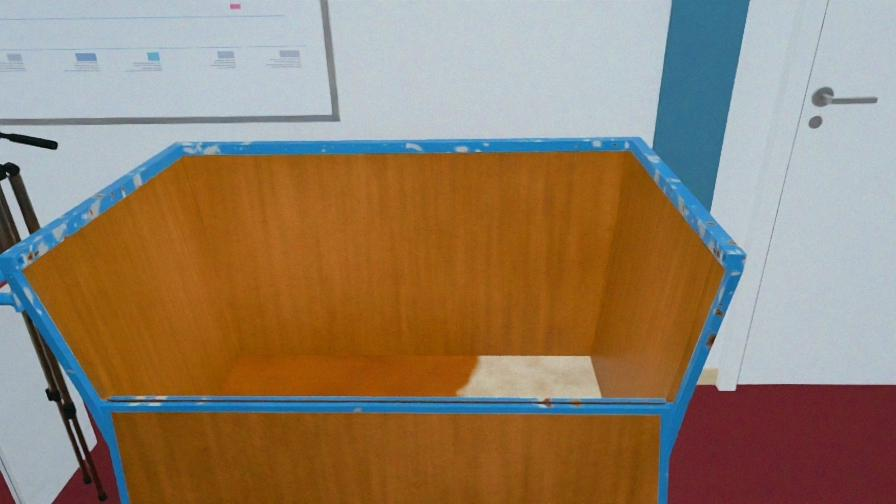

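Emit:
{"op": "move", "data": {
  "target": {"side":"left","x":0.37,"y":0.24,"z":0.87,"quat_wxyz":[0.9996,-0.0275,0,0.009]},
  "min_time_s": 3,
  "cameras": []
}}

Emit:
{"op": "move", "data": {
  "joints": {"torso_pitch_rad":0.9,"left_shoulder_pitch_rad":-1.85,"right_shoulder_pitch_rad":0.3,"head_pan_rad":0.1,"head_tilt_rad":0.1},
  "min_time_s": 3,
  "cameras": []
}}

Emit:
{"op": "move", "data": {
  "target": {"side":"left","x":0.40,"y":0.207,"z":0.85,"quat_wxyz":[0.9994,-0.034,0,0.008]},
  "min_time_s": 2,
  "cameras": []
}}

Emit:
{"op": "move", "data": {
  "base": {"x_m_s":0.25,"for_s":1.36},
  "cameras": ["head_camera"]
}}

Scene clock: 434.20 s.
Joint torques (N m): left_arm=[-27.57 10.05 -0.35 -9.03 0.21 -0.68 -0.26] | right_arm=[7.16 -5.51 -0.27 2.54 0.12 0.26 -0.1]
External joint torques (N m): left_arm=[-6.04 1.83 -1.06 -1.57 0.11 -0.32 -0.25] | right_arm=[-1.48 -0.43 0.33 -0.45 0.18 0.01 -0.09]
Motor temperatures (°C): left_arm=[36 33 33 39 43 40 41] | right_arm=[37 38 31 39 38 39 36]
Wrist force (N): left_arm=[-2.8 1.1 -18.0] | right_arm=[-4.1 -4.1 -12.6]
Wrist torque (N m): left_arm=[-0.14 -0.22 0.20] | right_arm=[0.06 -0.42 -0.32]
Wrist force, peak (N): left_arm=[-2.4 1.8 -18.4] | right_arm=[-4.1 -4.3 -12.7]
move: short
base_odometry: x=-0.255 y=-0.689 heading=+0.000
lidar_m: 0.96 0.99 1.70 3.13 1.10 0.78 0.74 0.76 1.08 2.85 2.55 1.00
base_status: not commanded
joint_positions: torso_squat_rad=+0.350 torso_shift_rad=+0.000 torso_pitch_rad=+0.200 torso_yaw_rad=+0.000 left_shoulder_pitch_rad=-1.210 left_shoulder_roll_rad=+0.318 left_shoulder_yaw_rad=+0.038 left_elbow_rad=-0.266 left_forearm_roll_rad=+0.355 left_wrist_pitch_rad=+1.134 left_hand_roll_rad=-0.010 left_gripper_m=+0.030 right_shoulder_pitch_rad=+0.200 right_shoulder_roll_rad=-0.150 right_shoulder_yaw_rad=+0.014 right_elbow_rad=-0.220 right_forearm_roll_rad=+0.030 right_wrist_pitch_rad=-0.021 right_hand_roll_rad=+0.014 right_gripper_m=+0.100 head_pan_rad=+0.100 head_tilt_rad=+0.300
joint_status: all done
wheel_motors_off: 0
motor_effort: left_wheel=+20(21) right_wheel=-17(20)
chest: x=-0.1664 y=+0.0004 z=+1.2413 quat_wxyz=(+0.995, +0.000, +0.100, +0.000) (m; base frame)
left_hand: x=+0.3685 y=+0.2399 z=+0.8695 quat_wxyz=(+0.997, -0.022, -0.070, +0.011) (m; base frame)
left_hand_status: short (checked arc, as near as the solve gets, planned for 3.0 s): 2 mm and 8.1 deg off. The place is met; only the turn is off.
right_hand: x=-0.3379 y=-0.3341 z=+0.5875 quat_wxyz=(+0.994, -0.075, +0.078, +0.019) (m; base frame)
pictures: none
No camera images: "cameras" was empty.

Scene clock: 437.53 s.
Joint torques (N m): left_arm=[-28.05 6.01 -0.39 -9.27 0.64 -0.56 -0.21] | right_arm=[24.87 -4.69 -0.36 9.15 -0.16 1.64 -0.17]
External joint torques (N m): left_arm=[-6.8 1.12 -0.94 -2.02 0.36 -0.37 -0.21] | right_arm=[-0.93 -0.28 0.42 -0.19 0.06 0.06 -0.13]
Motor temperatures (°C): left_arm=[36 33 33 39 43 40 41] | right_arm=[38 38 31 39 38 39 36]
Wrist force (N): left_arm=[-1.7 2.6 -17.8] | right_arm=[0.1 -4.1 -9.9]
Wrist torque (N m): left_arm=[-0.10 -0.22 0.22] | right_arm=[0.02 -0.20 -0.26]
Wrist force, peak (N): left_arm=[-1.8 2.7 -19.0] | right_arm=[-3.7 -4.0 -12.7]
move: done
base_odometry: x=-0.255 y=-0.689 heading=+0.000
lidar_m: 0.95 0.99 1.71 3.14 1.08 0.77 0.75 0.78 1.06 2.83 2.55 1.00
base_status: not commanded
joint_positions: torso_squat_rad=+0.350 torso_shift_rad=+0.000 torso_pitch_rad=+0.900 torso_yaw_rad=+0.000 left_shoulder_pitch_rad=-1.848 left_shoulder_roll_rad=+0.318 left_shoulder_yaw_rad=+0.038 left_elbow_rad=-0.266 left_forearm_roll_rad=+0.355 left_wrist_pitch_rad=+1.134 left_hand_roll_rad=-0.010 left_gripper_m=+0.030 right_shoulder_pitch_rad=+0.300 right_shoulder_roll_rad=-0.150 right_shoulder_yaw_rad=+0.014 right_elbow_rad=-0.220 right_forearm_roll_rad=+0.030 right_wrist_pitch_rad=-0.021 right_hand_roll_rad=+0.014 right_gripper_m=+0.100 head_pan_rad=+0.100 head_tilt_rad=+0.100
joint_status: all done
wheel_motors_off: 0
motor_effort: left_wheel=+19(21) right_wheel=-19(21)
chest: x=+0.0146 y=+0.0004 z=+1.1303 quat_wxyz=(+0.900, +0.000, +0.435, +0.000) (m; base frame)
left_hand: x=+0.5406 y=+0.0964 z=+0.6878 quat_wxyz=(+0.993, -0.084, -0.019, -0.075) (m; base frame)
right_hand: x=-0.5786 y=-0.3315 z=+0.8035 quat_wxyz=(+0.886, -0.070, +0.458, +0.031) (m; base frame)
pictures: none
No camera images: "cameras" was empty.

Scene clock: 439.97 s.
Joint torques (N m): left_arm=[-17.56 8.48 10.96 -2.37 -0.34 -0.42 -0.07] | right_arm=[24.38 -4.08 -0.01 9.31 -0.03 1.6 -0.36]
External joint torques (N m): left_arm=[-4.73 -0.2 1.99 -1.02 -0.43 -0.27 -0.06] | right_arm=[-1.42 0.32 0.78 -0.03 0.19 0.01 -0.32]
Motor temperatures (°C): left_arm=[36 33 33 39 43 40 41] | right_arm=[38 38 31 39 38 39 36]
Wrist force (N): left_arm=[-0.7 1.5 -18.7] | right_arm=[0.2 -4.2 -10.0]
Wrist torque (N m): left_arm=[-0.31 -0.22 0.26] | right_arm=[0.04 -0.19 -0.28]
Wrist force, peak (N): left_arm=[-6.2 1.3 -20.5] | right_arm=[0.5 -4.5 -10.1]
move: done
base_odometry: x=-0.255 y=-0.689 heading=+0.000
lidar_m: 0.95 0.99 1.69 3.14 1.09 0.78 0.75 0.79 1.08 2.83 2.54 1.01
base_status: not commanded
joint_positions: torso_squat_rad=+0.350 torso_shift_rad=+0.000 torso_pitch_rad=+0.901 torso_yaw_rad=+0.000 left_shoulder_pitch_rad=-1.828 left_shoulder_roll_rad=+1.480 left_shoulder_yaw_rad=-1.194 left_elbow_rad=-2.011 left_forearm_roll_rad=+1.400 left_wrist_pitch_rad=+1.252 left_hand_roll_rad=+1.102 left_gripper_m=+0.030 right_shoulder_pitch_rad=+0.300 right_shoulder_roll_rad=-0.150 right_shoulder_yaw_rad=+0.014 right_elbow_rad=-0.220 right_forearm_roll_rad=+0.030 right_wrist_pitch_rad=-0.021 right_hand_roll_rad=+0.014 right_gripper_m=+0.100 head_pan_rad=+0.100 head_tilt_rad=+0.100
joint_status: all done
wheel_motors_off: 0
motor_effort: left_wheel=+15(18) right_wheel=-16(20)
chest: x=+0.0146 y=+0.0004 z=+1.1303 quat_wxyz=(+0.900, +0.000, +0.435, +0.000) (m; base frame)
left_hand: x=+0.3994 y=+0.2073 z=+0.8494 quat_wxyz=(+0.999, -0.034, +0.001, +0.008) (m; base frame)
left_hand_status: reached (checked arc, planned for 2.1 s): 1 mm and 0.1 deg off.
right_hand: x=-0.5787 y=-0.3315 z=+0.8036 quat_wxyz=(+0.886, -0.070, +0.458, +0.031) (m; base frame)
pictures: none
No camera images: "cameras" was empty.

Scene clock: 442.40 s.
Joint torques (N m): left_arm=[-16.77 8.42 11.03 -2.13 0.17 -0.25 -0.12] | right_arm=[24.17 -4.75 -0.57 9.43 -0.13 1.72 -0.31]
External joint torques (N m): left_arm=[-3.82 -0.26 1.97 -0.78 0.08 -0.09 -0.12] | right_arm=[-1.63 -0.34 0.21 0.09 0.09 0.14 -0.26]
Motor temperatures (°C): left_arm=[36 34 33 39 43 39 41] | right_arm=[38 38 31 39 38 39 36]
Wrist force (N): left_arm=[-1.0 1.6 -18.4] | right_arm=[0.4 -4.0 -10.0]
Wrist torque (N m): left_arm=[-0.32 -0.25 0.27] | right_arm=[0.03 -0.16 -0.26]
Wrist force, peak (N): left_arm=[-0.6 1.3 -19.1] | right_arm=[-0.1 -4.2 -10.4]
move: done
base_odometry: x=+0.087 y=-0.689 heading=+0.001
lidar_m: 0.61 0.64 0.88 4.59 1.58 1.14 1.09 1.12 1.54 4.11 2.07 0.64
base_status: done (sent for 1.37 of 1.37 s)
joint_positions: torso_squat_rad=+0.350 torso_shift_rad=+0.000 torso_pitch_rad=+0.901 torso_yaw_rad=+0.000 left_shoulder_pitch_rad=-1.828 left_shoulder_roll_rad=+1.480 left_shoulder_yaw_rad=-1.194 left_elbow_rad=-2.011 left_forearm_roll_rad=+1.400 left_wrist_pitch_rad=+1.252 left_hand_roll_rad=+1.102 left_gripper_m=+0.030 right_shoulder_pitch_rad=+0.300 right_shoulder_roll_rad=-0.150 right_shoulder_yaw_rad=+0.014 right_elbow_rad=-0.220 right_forearm_roll_rad=+0.030 right_wrist_pitch_rad=-0.021 right_hand_roll_rad=+0.014 right_gripper_m=+0.100 head_pan_rad=+0.100 head_tilt_rad=+0.100
joint_status: not commanded
wheel_motors_off: 0
motor_effort: left_wheel=+6(40) right_wheel=-10(47)
chest: x=+0.0146 y=+0.0004 z=+1.1303 quat_wxyz=(+0.900, +0.000, +0.435, +0.000) (m; base frame)
left_hand: x=+0.3996 y=+0.2072 z=+0.8495 quat_wxyz=(+0.999, -0.034, +0.001, +0.008) (m; base frame)
right_hand: x=-0.5787 y=-0.3315 z=+0.8037 quat_wxyz=(+0.886, -0.070, +0.458, +0.031) (m; base frame)
pictures: head_camera
camera_calibration:
head_camera: T_world_to_cam=[[0.00797248, -0.998519, -0.0538096, 0.0711603], [-0.815684, 0.0246339, -0.577972, 0.922868], [0.578442, 0.0484995, -0.81428, 0.841651], [0, 0, 0, 1]] pos_world=[0.265355, 0.00750146, 1.22256]

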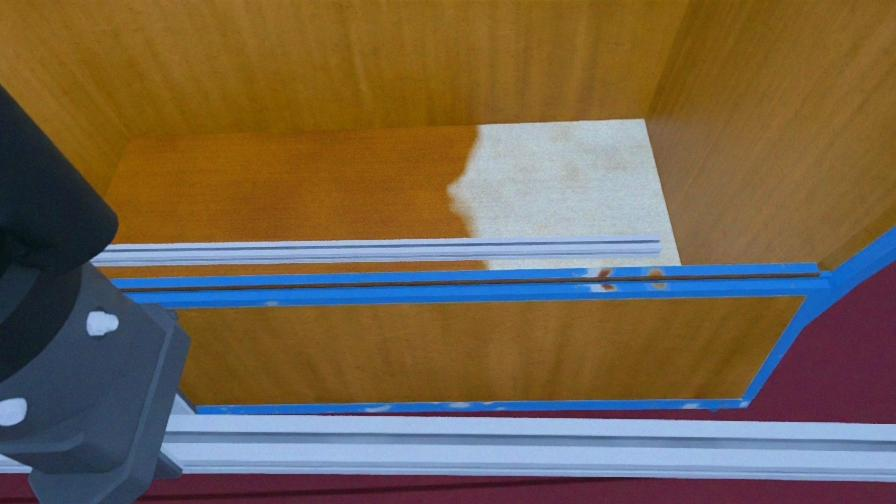

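Emit:
{"op": "move", "data": {
  "target": {"side":"left","x":0.35,"y":0.217,"z":0.85,"quat_wxyz":[0.9989,-0.047,0,0.008]},
  "min_time_s": 1,
  "cameras": []
}}

Emit:
{"op": "move", "data": {
  "base": {"x_m_s":0.2,"for_s":2.13},
  "cameras": ["head_camera"]
}}

Scene clock: 459.23 s.
Joint torques (N m): left_arm=[-12.89 10.02 8.1 -2.48 -0.15 -0.62 0.29] | right_arm=[23.86 -4.35 -0.16 9.39 -0.02 1.56 -0.36]
External joint torques (N m): left_arm=[-2.48 1.05 -0.04 -0.82 -0.25 -0.42 0.29] | right_arm=[-1.94 0.06 0.62 0.05 0.2 -0.03 -0.32]
Motor temperatures (°C): left_arm=[37 34 34 38 43 39 41] | right_arm=[39 38 31 39 38 39 36]
Wrist force (N): left_arm=[-0.9 1.8 -18.5] | right_arm=[0.2 -4.2 -10.2]
Wrist torque (N m): left_arm=[-0.18 -0.24 0.25] | right_arm=[0.04 -0.18 -0.28]
Wrist force, peak (N): left_arm=[-1.0 1.6 -19.2] | right_arm=[0.3 -4.3 -10.3]
move: done
base_odometry: x=+0.087 y=-0.689 heading=+0.001
lidar_m: 0.59 0.63 0.89 4.57 1.57 1.14 1.09 1.14 1.55 4.10 2.07 0.64
base_status: not commanded
joint_positions: torso_squat_rad=+0.350 torso_shift_rad=+0.000 torso_pitch_rad=+0.901 torso_yaw_rad=+0.000 left_shoulder_pitch_rad=-1.753 left_shoulder_roll_rad=+1.621 left_shoulder_yaw_rad=-1.211 left_elbow_rad=-2.225 left_forearm_roll_rad=+1.357 left_wrist_pitch_rad=+1.157 left_hand_roll_rad=+1.190 left_gripper_m=+0.030 right_shoulder_pitch_rad=+0.300 right_shoulder_roll_rad=-0.150 right_shoulder_yaw_rad=+0.014 right_elbow_rad=-0.220 right_forearm_roll_rad=+0.030 right_wrist_pitch_rad=-0.021 right_hand_roll_rad=+0.014 right_gripper_m=+0.100 head_pan_rad=+0.100 head_tilt_rad=+0.100
joint_status: all done
wheel_motors_off: 0
motor_effort: left_wheel=+6(7) right_wheel=-12(14)
chest: x=+0.0146 y=+0.0004 z=+1.1303 quat_wxyz=(+0.900, +0.000, +0.435, +0.000) (m; base frame)
left_hand: x=+0.3496 y=+0.2168 z=+0.8499 quat_wxyz=(+0.999, -0.047, +0.002, +0.007) (m; base frame)
left_hand_status: reached (checked arc, planned for 1.0 s): 1 mm and 0.2 deg off.
right_hand: x=-0.5787 y=-0.3315 z=+0.8037 quat_wxyz=(+0.886, -0.070, +0.458, +0.031) (m; base frame)
pictures: none
No camera images: "cameras" was empty.

Scene clock: 462.50 s.
Joint torques (N m): left_arm=[-12.99 9.77 9.5 -2.49 -0.05 -0.26 0.44] | right_arm=[24.21 -4.75 -0.04 9.34 -0.11 1.67 -0.34]
External joint torques (N m): left_arm=[-2.58 0.8 1.36 -0.84 -0.15 -0.06 0.45] | right_arm=[-1.59 -0.34 0.75 0 0.11 0.09 -0.3]
Motor temperatures (°C): left_arm=[37 34 34 38 43 39 41] | right_arm=[39 38 31 40 38 39 36]
Wrist force (N): left_arm=[-1.1 2.1 -18.4] | right_arm=[0.3 -4.2 -9.7]
Wrist torque (N m): left_arm=[-0.22 -0.23 0.24] | right_arm=[0.05 -0.17 -0.27]
Wrist force, peak (N): left_arm=[-0.8 1.6 -19.2] | right_arm=[-0.1 -4.2 -10.4]
move: done
base_odometry: x=+0.513 y=-0.689 heading=+0.001
lidar_m: 0.18 0.19 0.29 0.81 2.22 1.58 1.52 1.58 2.15 4.25 0.30 0.19
base_status: done (sent for 2.13 of 2.13 s)
joint_positions: torso_squat_rad=+0.350 torso_shift_rad=+0.000 torso_pitch_rad=+0.900 torso_yaw_rad=+0.000 left_shoulder_pitch_rad=-1.753 left_shoulder_roll_rad=+1.621 left_shoulder_yaw_rad=-1.211 left_elbow_rad=-2.225 left_forearm_roll_rad=+1.357 left_wrist_pitch_rad=+1.157 left_hand_roll_rad=+1.190 left_gripper_m=+0.030 right_shoulder_pitch_rad=+0.300 right_shoulder_roll_rad=-0.150 right_shoulder_yaw_rad=+0.014 right_elbow_rad=-0.220 right_forearm_roll_rad=+0.030 right_wrist_pitch_rad=-0.021 right_hand_roll_rad=+0.014 right_gripper_m=+0.100 head_pan_rad=+0.100 head_tilt_rad=+0.100
joint_status: not commanded
wheel_motors_off: 0
motor_effort: left_wheel=+5(38) right_wheel=-8(22)
chest: x=+0.0146 y=+0.0004 z=+1.1303 quat_wxyz=(+0.900, +0.000, +0.435, +0.000) (m; base frame)
left_hand: x=+0.3495 y=+0.2168 z=+0.8499 quat_wxyz=(+0.999, -0.047, +0.002, +0.007) (m; base frame)
right_hand: x=-0.5787 y=-0.3315 z=+0.8037 quat_wxyz=(+0.886, -0.070, +0.458, +0.031) (m; base frame)
pictures: head_camera
camera_calibration:
head_camera: T_world_to_cam=[[0.00797433, -0.998519, -0.053812, 0.0711621], [-0.815646, 0.024637, -0.578026, 0.922905], [0.578496, 0.0485009, -0.814242, 0.84164], [0, 0, 0, 1]] pos_world=[0.265311, 0.00749882, 1.22259]

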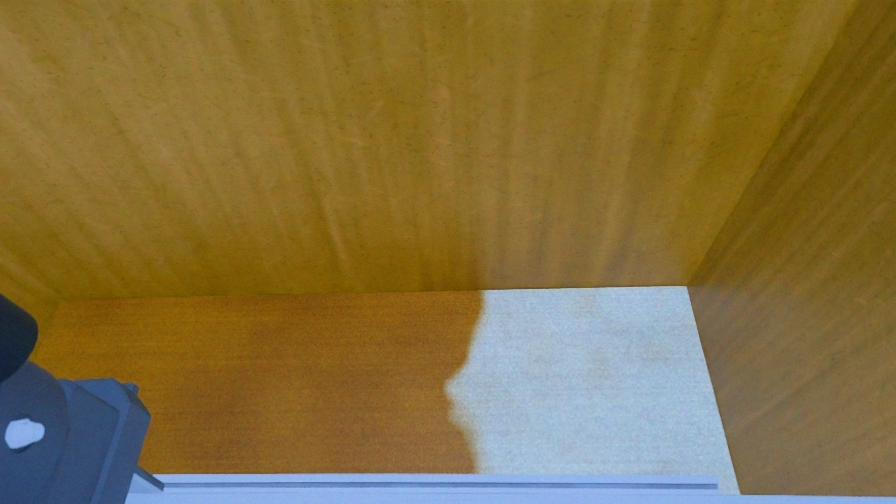

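Emit:
{"op": "move", "data": {
  "joints": {"torso_squat_rad":0.55,"torso_pitch_rad":1.0,"torso_shift_rad":0.1,"head_pan_rad":0,"head_tilt_rad":0.6},
  "cameras": ["head_camera"]
}}

Emit:
{"op": "move", "data": {
  "target": {"side":"left","x":0.351,"y":0.217,"z":0.52,"quat_wxyz":[0.9989,-0.047,0,0.008]},
  "min_time_s": 3,
  "cameras": ["head_camera"]
}}

Scene clock: 469.20 s.
Joint torques (N m): left_arm=[-11.85 9.83 7.72 -3.68 0.53 -0.53 0.68] | right_arm=[25.13 -3.71 -0.49 9.78 -0.08 1.79 -0.28]
External joint torques (N m): left_arm=[-2.14 0.55 0.08 -1.31 0.28 -0.4 0.68] | right_arm=[-1.87 0.38 0.29 -0.02 0.15 0.09 -0.23]
Motor temperatures (°C): left_arm=[37 34 34 38 43 39 41] | right_arm=[39 38 31 40 38 39 36]
Wrist force (N): left_arm=[0.7 1.7 -18.5] | right_arm=[0.6 -4.2 -9.5]
Wrist torque (N m): left_arm=[-0.18 -0.22 0.28] | right_arm=[0.05 -0.16 -0.27]
Wrist force, peak (N): left_arm=[0.4 2.1 -19.6] | right_arm=[0.2 -4.3 -10.3]
move: done
base_odometry: x=+0.514 y=-0.689 heading=+0.001
lidar_m: 0.17 0.20 0.28 0.80 2.19 1.59 1.51 1.58 2.16 4.23 0.30 0.20
base_status: not commanded
joint_positions: torso_squat_rad=+0.550 torso_shift_rad=+0.100 torso_pitch_rad=+1.001 torso_yaw_rad=+0.000 left_shoulder_pitch_rad=-1.753 left_shoulder_roll_rad=+1.621 left_shoulder_yaw_rad=-1.211 left_elbow_rad=-2.225 left_forearm_roll_rad=+1.357 left_wrist_pitch_rad=+1.157 left_hand_roll_rad=+1.190 left_gripper_m=+0.030 right_shoulder_pitch_rad=+0.300 right_shoulder_roll_rad=-0.150 right_shoulder_yaw_rad=+0.014 right_elbow_rad=-0.220 right_forearm_roll_rad=+0.030 right_wrist_pitch_rad=-0.021 right_hand_roll_rad=+0.014 right_gripper_m=+0.100 head_pan_rad=+0.000 head_tilt_rad=+0.600
joint_status: all done
wheel_motors_off: 0
motor_effort: left_wheel=+4(9) right_wheel=-7(10)
chest: x=+0.0922 y=+0.0004 z=+1.0413 quat_wxyz=(+0.877, +0.000, +0.480, +0.000) (m; base frame)
left_hand: x=+0.3974 y=+0.2168 z=+0.7289 quat_wxyz=(+0.998, -0.046, +0.052, +0.010) (m; base frame)
right_hand: x=-0.5308 y=-0.3315 z=+0.7756 quat_wxyz=(+0.862, -0.068, +0.501, +0.034) (m; base frame)
pictures: head_camera
camera_calibration:
head_camera: T_world_to_cam=[[-0.0310657, -0.998209, 0.0511193, -0.0433092], [-0.999359, 0.0301093, -0.019374, 0.350952], [0.0178002, -0.0516884, -0.998505, 1.06553], [0, 0, 0, 1]] pos_world=[0.330415, 0.00127678, 1.07295]

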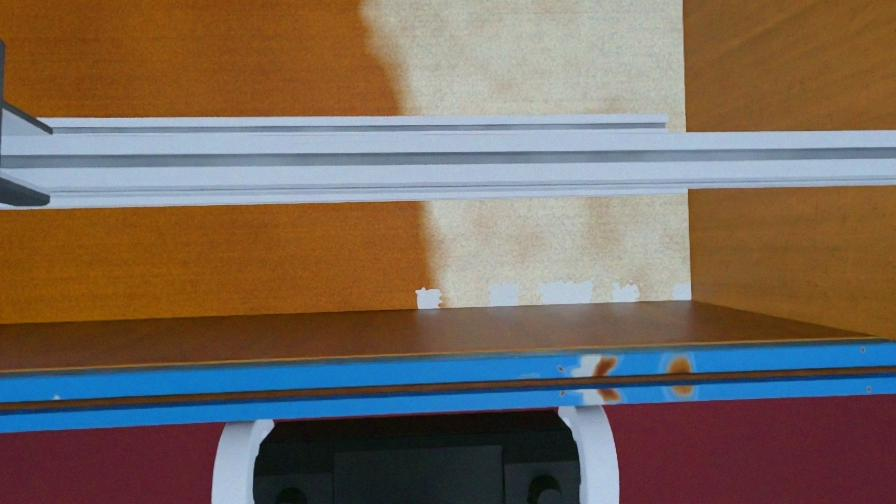

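Scene clock: 472.53 s.
Joint torques (N m): left_arm=[-9.91 7.29 4.48 -5.14 -0.38 -0.78 0.3] | right_arm=[25.21 -4.28 -0.32 10.12 -0.17 1.84 -0.21]
External joint torques (N m): left_arm=[-2.02 -1.65 -0.25 -0.93 -0.44 -0.57 0.3] | right_arm=[-1.78 -0.2 0.45 0.32 0.06 0.14 -0.17]
Motor temperatures (°C): left_arm=[37 34 34 38 43 39 41] | right_arm=[40 38 31 40 38 39 36]
Wrist force (N): left_arm=[-0.9 1.4 -19.0] | right_arm=[0.6 -3.9 -9.6]
Wrist torque (N m): left_arm=[-0.16 -0.19 0.20] | right_arm=[0.03 -0.15 -0.28]
Wrist force, peak (N): left_arm=[-0.8 1.4 -19.3] | right_arm=[0.6 -4.0 -9.8]
move: done
base_odometry: x=+0.513 y=-0.689 heading=+0.001
lidar_m: 0.18 0.20 0.28 0.80 2.19 1.59 1.49 1.58 2.14 4.25 0.28 0.20
base_status: not commanded
joint_positions: torso_squat_rad=+0.550 torso_shift_rad=+0.100 torso_pitch_rad=+1.001 torso_yaw_rad=+0.000 left_shoulder_pitch_rad=-1.417 left_shoulder_roll_rad=+1.215 left_shoulder_yaw_rad=-1.451 left_elbow_rad=-1.765 left_forearm_roll_rad=+0.695 left_wrist_pitch_rad=+0.757 left_hand_roll_rad=+1.394 left_gripper_m=+0.030 right_shoulder_pitch_rad=+0.300 right_shoulder_roll_rad=-0.150 right_shoulder_yaw_rad=+0.014 right_elbow_rad=-0.220 right_forearm_roll_rad=+0.030 right_wrist_pitch_rad=-0.021 right_hand_roll_rad=+0.014 right_gripper_m=+0.100 head_pan_rad=+0.000 head_tilt_rad=+0.600
joint_status: all done
wheel_motors_off: 0
motor_effort: left_wheel=+5(5) right_wheel=-7(11)
chest: x=+0.0922 y=+0.0004 z=+1.0413 quat_wxyz=(+0.877, +0.000, +0.480, +0.000) (m; base frame)
left_hand: x=+0.3508 y=+0.2173 z=+0.5199 quat_wxyz=(+0.999, -0.047, +0.000, +0.008) (m; base frame)
left_hand_status: reached (checked arc, planned for 3.0 s): 0 mm and 0.0 deg off.
right_hand: x=-0.5308 y=-0.3315 z=+0.7756 quat_wxyz=(+0.862, -0.068, +0.501, +0.034) (m; base frame)
pictures: head_camera
camera_calibration:
head_camera: T_world_to_cam=[[-0.0310665, -0.998209, 0.0511191, -0.0433093], [-0.999359, 0.0301093, -0.0193903, 0.35096], [0.0178165, -0.0516887, -0.998504, 1.06553], [0, 0, 0, 1]] pos_world=[0.330405, 0.00127688, 1.07295]

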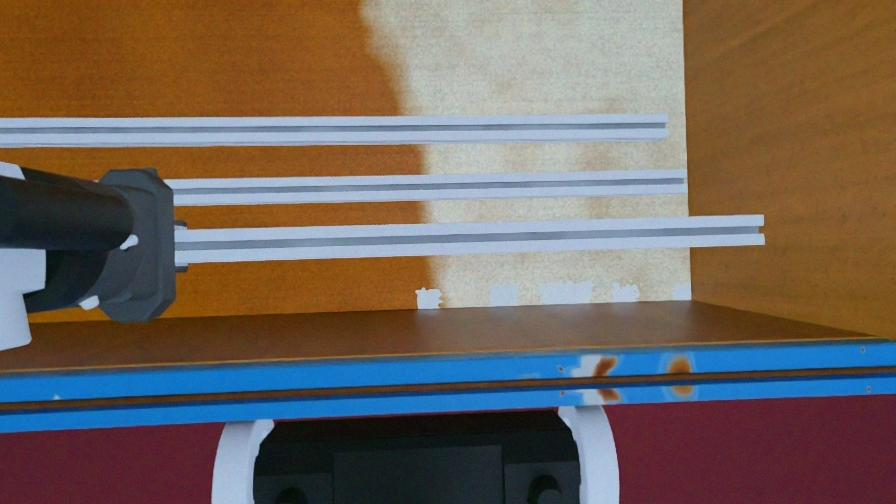

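Emit:
{"op": "zoom_image", "data": {
  "camera": "head_camera",
  "region": [160, 160, 400, 300]
}}

Emit:
{"op": "zoom_image", "data": {
  "camera": "head_camera",
  "region": [540, 160, 780, 300]
}}

Scaled by 2.100 from the camera's 896x504 image, which has a finer 1280x720 frame.

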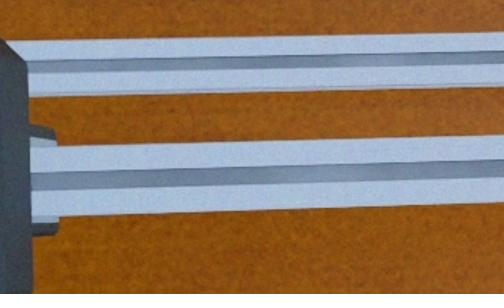

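Scaled by 2.100 from the camera's 896x504 image, which has a finer 1280x720 frame.

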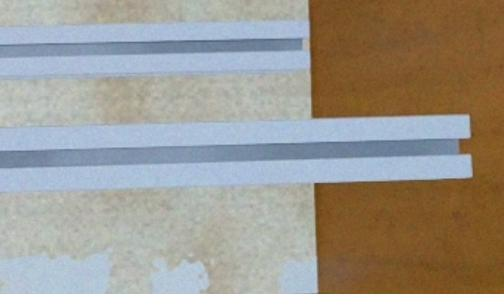

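Emit:
{"op": "move", "data": {
  "joints": {"torso_squat_rad":0.75,"torso_shift_rad":0.22},
  "cameras": []
}}

Emit:
{"op": "move", "data": {
  "target": {"side":"left","x":0.351,"y":0.211,"z":0.40,"quat_wxyz":[0.9983,-0.058,0,0.008]},
  "min_time_s": 2,
  "cameras": ["head_camera"]
}}

Emit:
{"op": "zoom_image", "data": {
  "camera": "head_camera",
  "region": [160, 130, 400, 320]
}}

Emit:
{"op": "zoom_image", "data": {
  "camera": "head_camera",
  "region": [540, 130, 780, 320]
}}

Scene clock: 486.57 s.
Joint torques (N m): left_arm=[-9.17 7.39 4.12 -5.6 -0.15 -0.56 0.56] | right_arm=[25.24 -3.68 -0.33 9.94 -0.15 1.79 -0.09]
External joint torques (N m): left_arm=[-1.29 -1.56 -0.62 -1.39 -0.21 -0.35 0.56] | right_arm=[-1.76 0.4 0.44 0.15 0.08 0.09 -0.04]
Motor temperatures (°C): left_arm=[36 34 34 37 43 39 41] | right_arm=[40 38 31 40 38 40 36]
Wrist force (N): left_arm=[-0.5 1.9 -18.7] | right_arm=[0.3 -4.2 -9.6]
Wrist torque (N m): left_arm=[-0.20 -0.14 0.20] | right_arm=[0.06 -0.22 -0.27]
Wrist force, peak (N): left_arm=[-0.4 1.8 -19.3] | right_arm=[0.4 -3.9 -10.1]
move: done
base_odometry: x=+0.513 y=-0.689 heading=+0.001
lidar_m: 0.18 0.20 0.27 0.80 2.20 1.59 1.51 1.57 2.13 4.25 0.27 0.20
base_status: not commanded
joint_positions: torso_squat_rad=+0.750 torso_shift_rad=+0.220 torso_pitch_rad=+1.000 torso_yaw_rad=+0.000 left_shoulder_pitch_rad=-1.417 left_shoulder_roll_rad=+1.215 left_shoulder_yaw_rad=-1.451 left_elbow_rad=-1.765 left_forearm_roll_rad=+0.695 left_wrist_pitch_rad=+0.757 left_hand_roll_rad=+1.394 left_gripper_m=+0.030 right_shoulder_pitch_rad=+0.300 right_shoulder_roll_rad=-0.150 right_shoulder_yaw_rad=+0.014 right_elbow_rad=-0.220 right_forearm_roll_rad=+0.030 right_wrist_pitch_rad=-0.021 right_hand_roll_rad=+0.014 right_gripper_m=+0.100 head_pan_rad=+0.000 head_tilt_rad=+0.600
joint_status: all done
wheel_motors_off: 0
motor_effort: left_wheel=+5(8) right_wheel=-8(10)
chest: x=+0.1443 y=+0.0004 z=+0.9474 quat_wxyz=(+0.877, +0.000, +0.480, +0.000) (m; base frame)
left_hand: x=+0.4030 y=+0.2173 z=+0.4260 quat_wxyz=(+0.999, -0.047, +0.000, +0.008) (m; base frame)
right_hand: x=-0.4786 y=-0.3315 z=+0.6816 quat_wxyz=(+0.862, -0.068, +0.501, +0.034) (m; base frame)
pictures: none
No camera images: "cameras" was empty.

Scene clock: 488.90 s.
Joint torques (N m): left_arm=[-6.41 6.76 2 -5.97 -0.37 -0.64 0.55] | right_arm=[25.3 -3.94 -0.48 10 -0.17 1.84 -0.43]
External joint torques (N m): left_arm=[-0.68 -1.52 -1.45 -1.16 -0.42 -0.39 0.55] | right_arm=[-1.7 0.15 0.29 0.21 0.06 0.14 -0.38]
Motor temperatures (°C): left_arm=[36 34 34 37 43 39 41] | right_arm=[40 38 31 40 38 40 36]
Wrist force (N): left_arm=[-0.6 1.8 -18.6] | right_arm=[0.1 -4.0 -9.6]
Wrist torque (N m): left_arm=[-0.17 -0.15 0.21] | right_arm=[0.03 -0.24 -0.28]
Wrist force, peak (N): left_arm=[-0.7 1.8 -19.1] | right_arm=[0.4 -4.2 -9.9]
move: done
base_odometry: x=+0.513 y=-0.689 heading=+0.001
lidar_m: 0.19 0.19 0.27 0.82 2.21 1.58 1.51 1.57 2.14 4.28 0.28 0.20
base_status: not commanded
joint_positions: torso_squat_rad=+0.750 torso_shift_rad=+0.220 torso_pitch_rad=+1.000 torso_yaw_rad=+0.000 left_shoulder_pitch_rad=-1.291 left_shoulder_roll_rad=+1.160 left_shoulder_yaw_rad=-1.469 left_elbow_rad=-1.757 left_forearm_roll_rad=+0.484 left_wrist_pitch_rad=+0.714 left_hand_roll_rad=+1.535 left_gripper_m=+0.030 right_shoulder_pitch_rad=+0.300 right_shoulder_roll_rad=-0.150 right_shoulder_yaw_rad=+0.014 right_elbow_rad=-0.220 right_forearm_roll_rad=+0.030 right_wrist_pitch_rad=-0.021 right_hand_roll_rad=+0.014 right_gripper_m=+0.100 head_pan_rad=+0.000 head_tilt_rad=+0.600
joint_status: all done
wheel_motors_off: 0
motor_effort: left_wheel=+5(5) right_wheel=-8(10)
chest: x=+0.1443 y=+0.0004 z=+0.9474 quat_wxyz=(+0.877, +0.000, +0.480, +0.000) (m; base frame)
left_hand: x=+0.3509 y=+0.2113 z=+0.4004 quat_wxyz=(+0.998, -0.058, +0.001, +0.008) (m; base frame)
left_hand_status: reached (checked arc, planned for 2.0 s): 1 mm and 0.2 deg off.
right_hand: x=-0.4786 y=-0.3315 z=+0.6816 quat_wxyz=(+0.862, -0.068, +0.501, +0.034) (m; base frame)
pictures: head_camera
camera_calibration:
head_camera: T_world_to_cam=[[-0.0310708, -0.998209, 0.0511166, -0.0369006], [-0.999357, 0.0301094, -0.0194714, 0.401353], [0.0178974, -0.0516887, -0.998503, 0.970794], [0, 0, 0, 1]] pos_world=[0.382573, 0.00126014, 0.979042]

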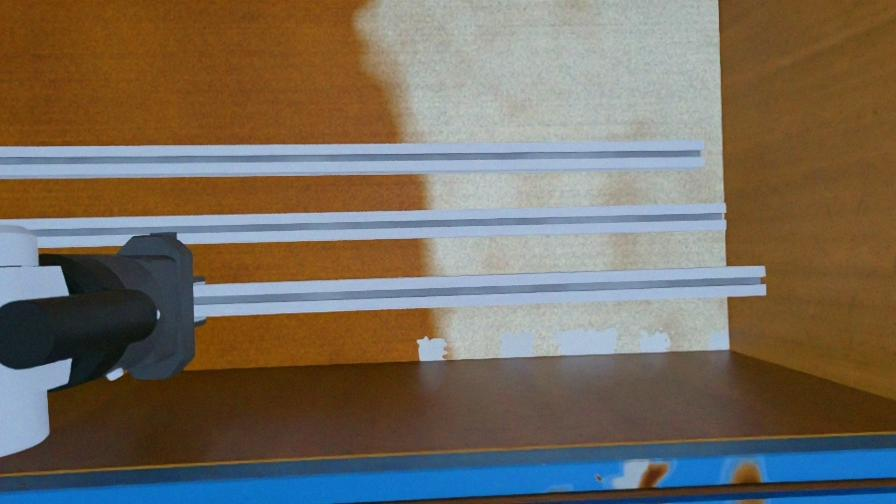

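Scaled by 2.100 from the camera's 896x504 image, which has a finer 1280x720 frame.

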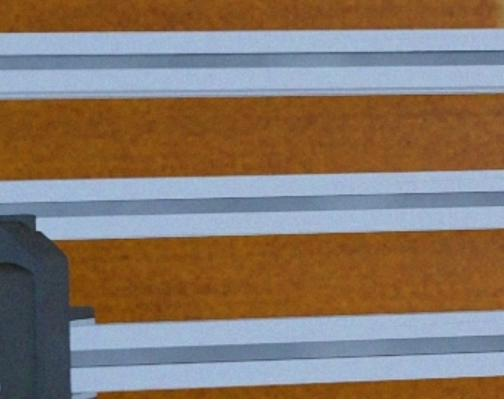

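Scaled by 2.100 from the camera's 896x504 image, which has a finer 1280x720 frame.

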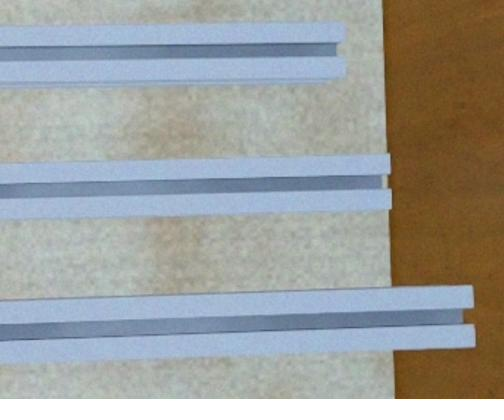

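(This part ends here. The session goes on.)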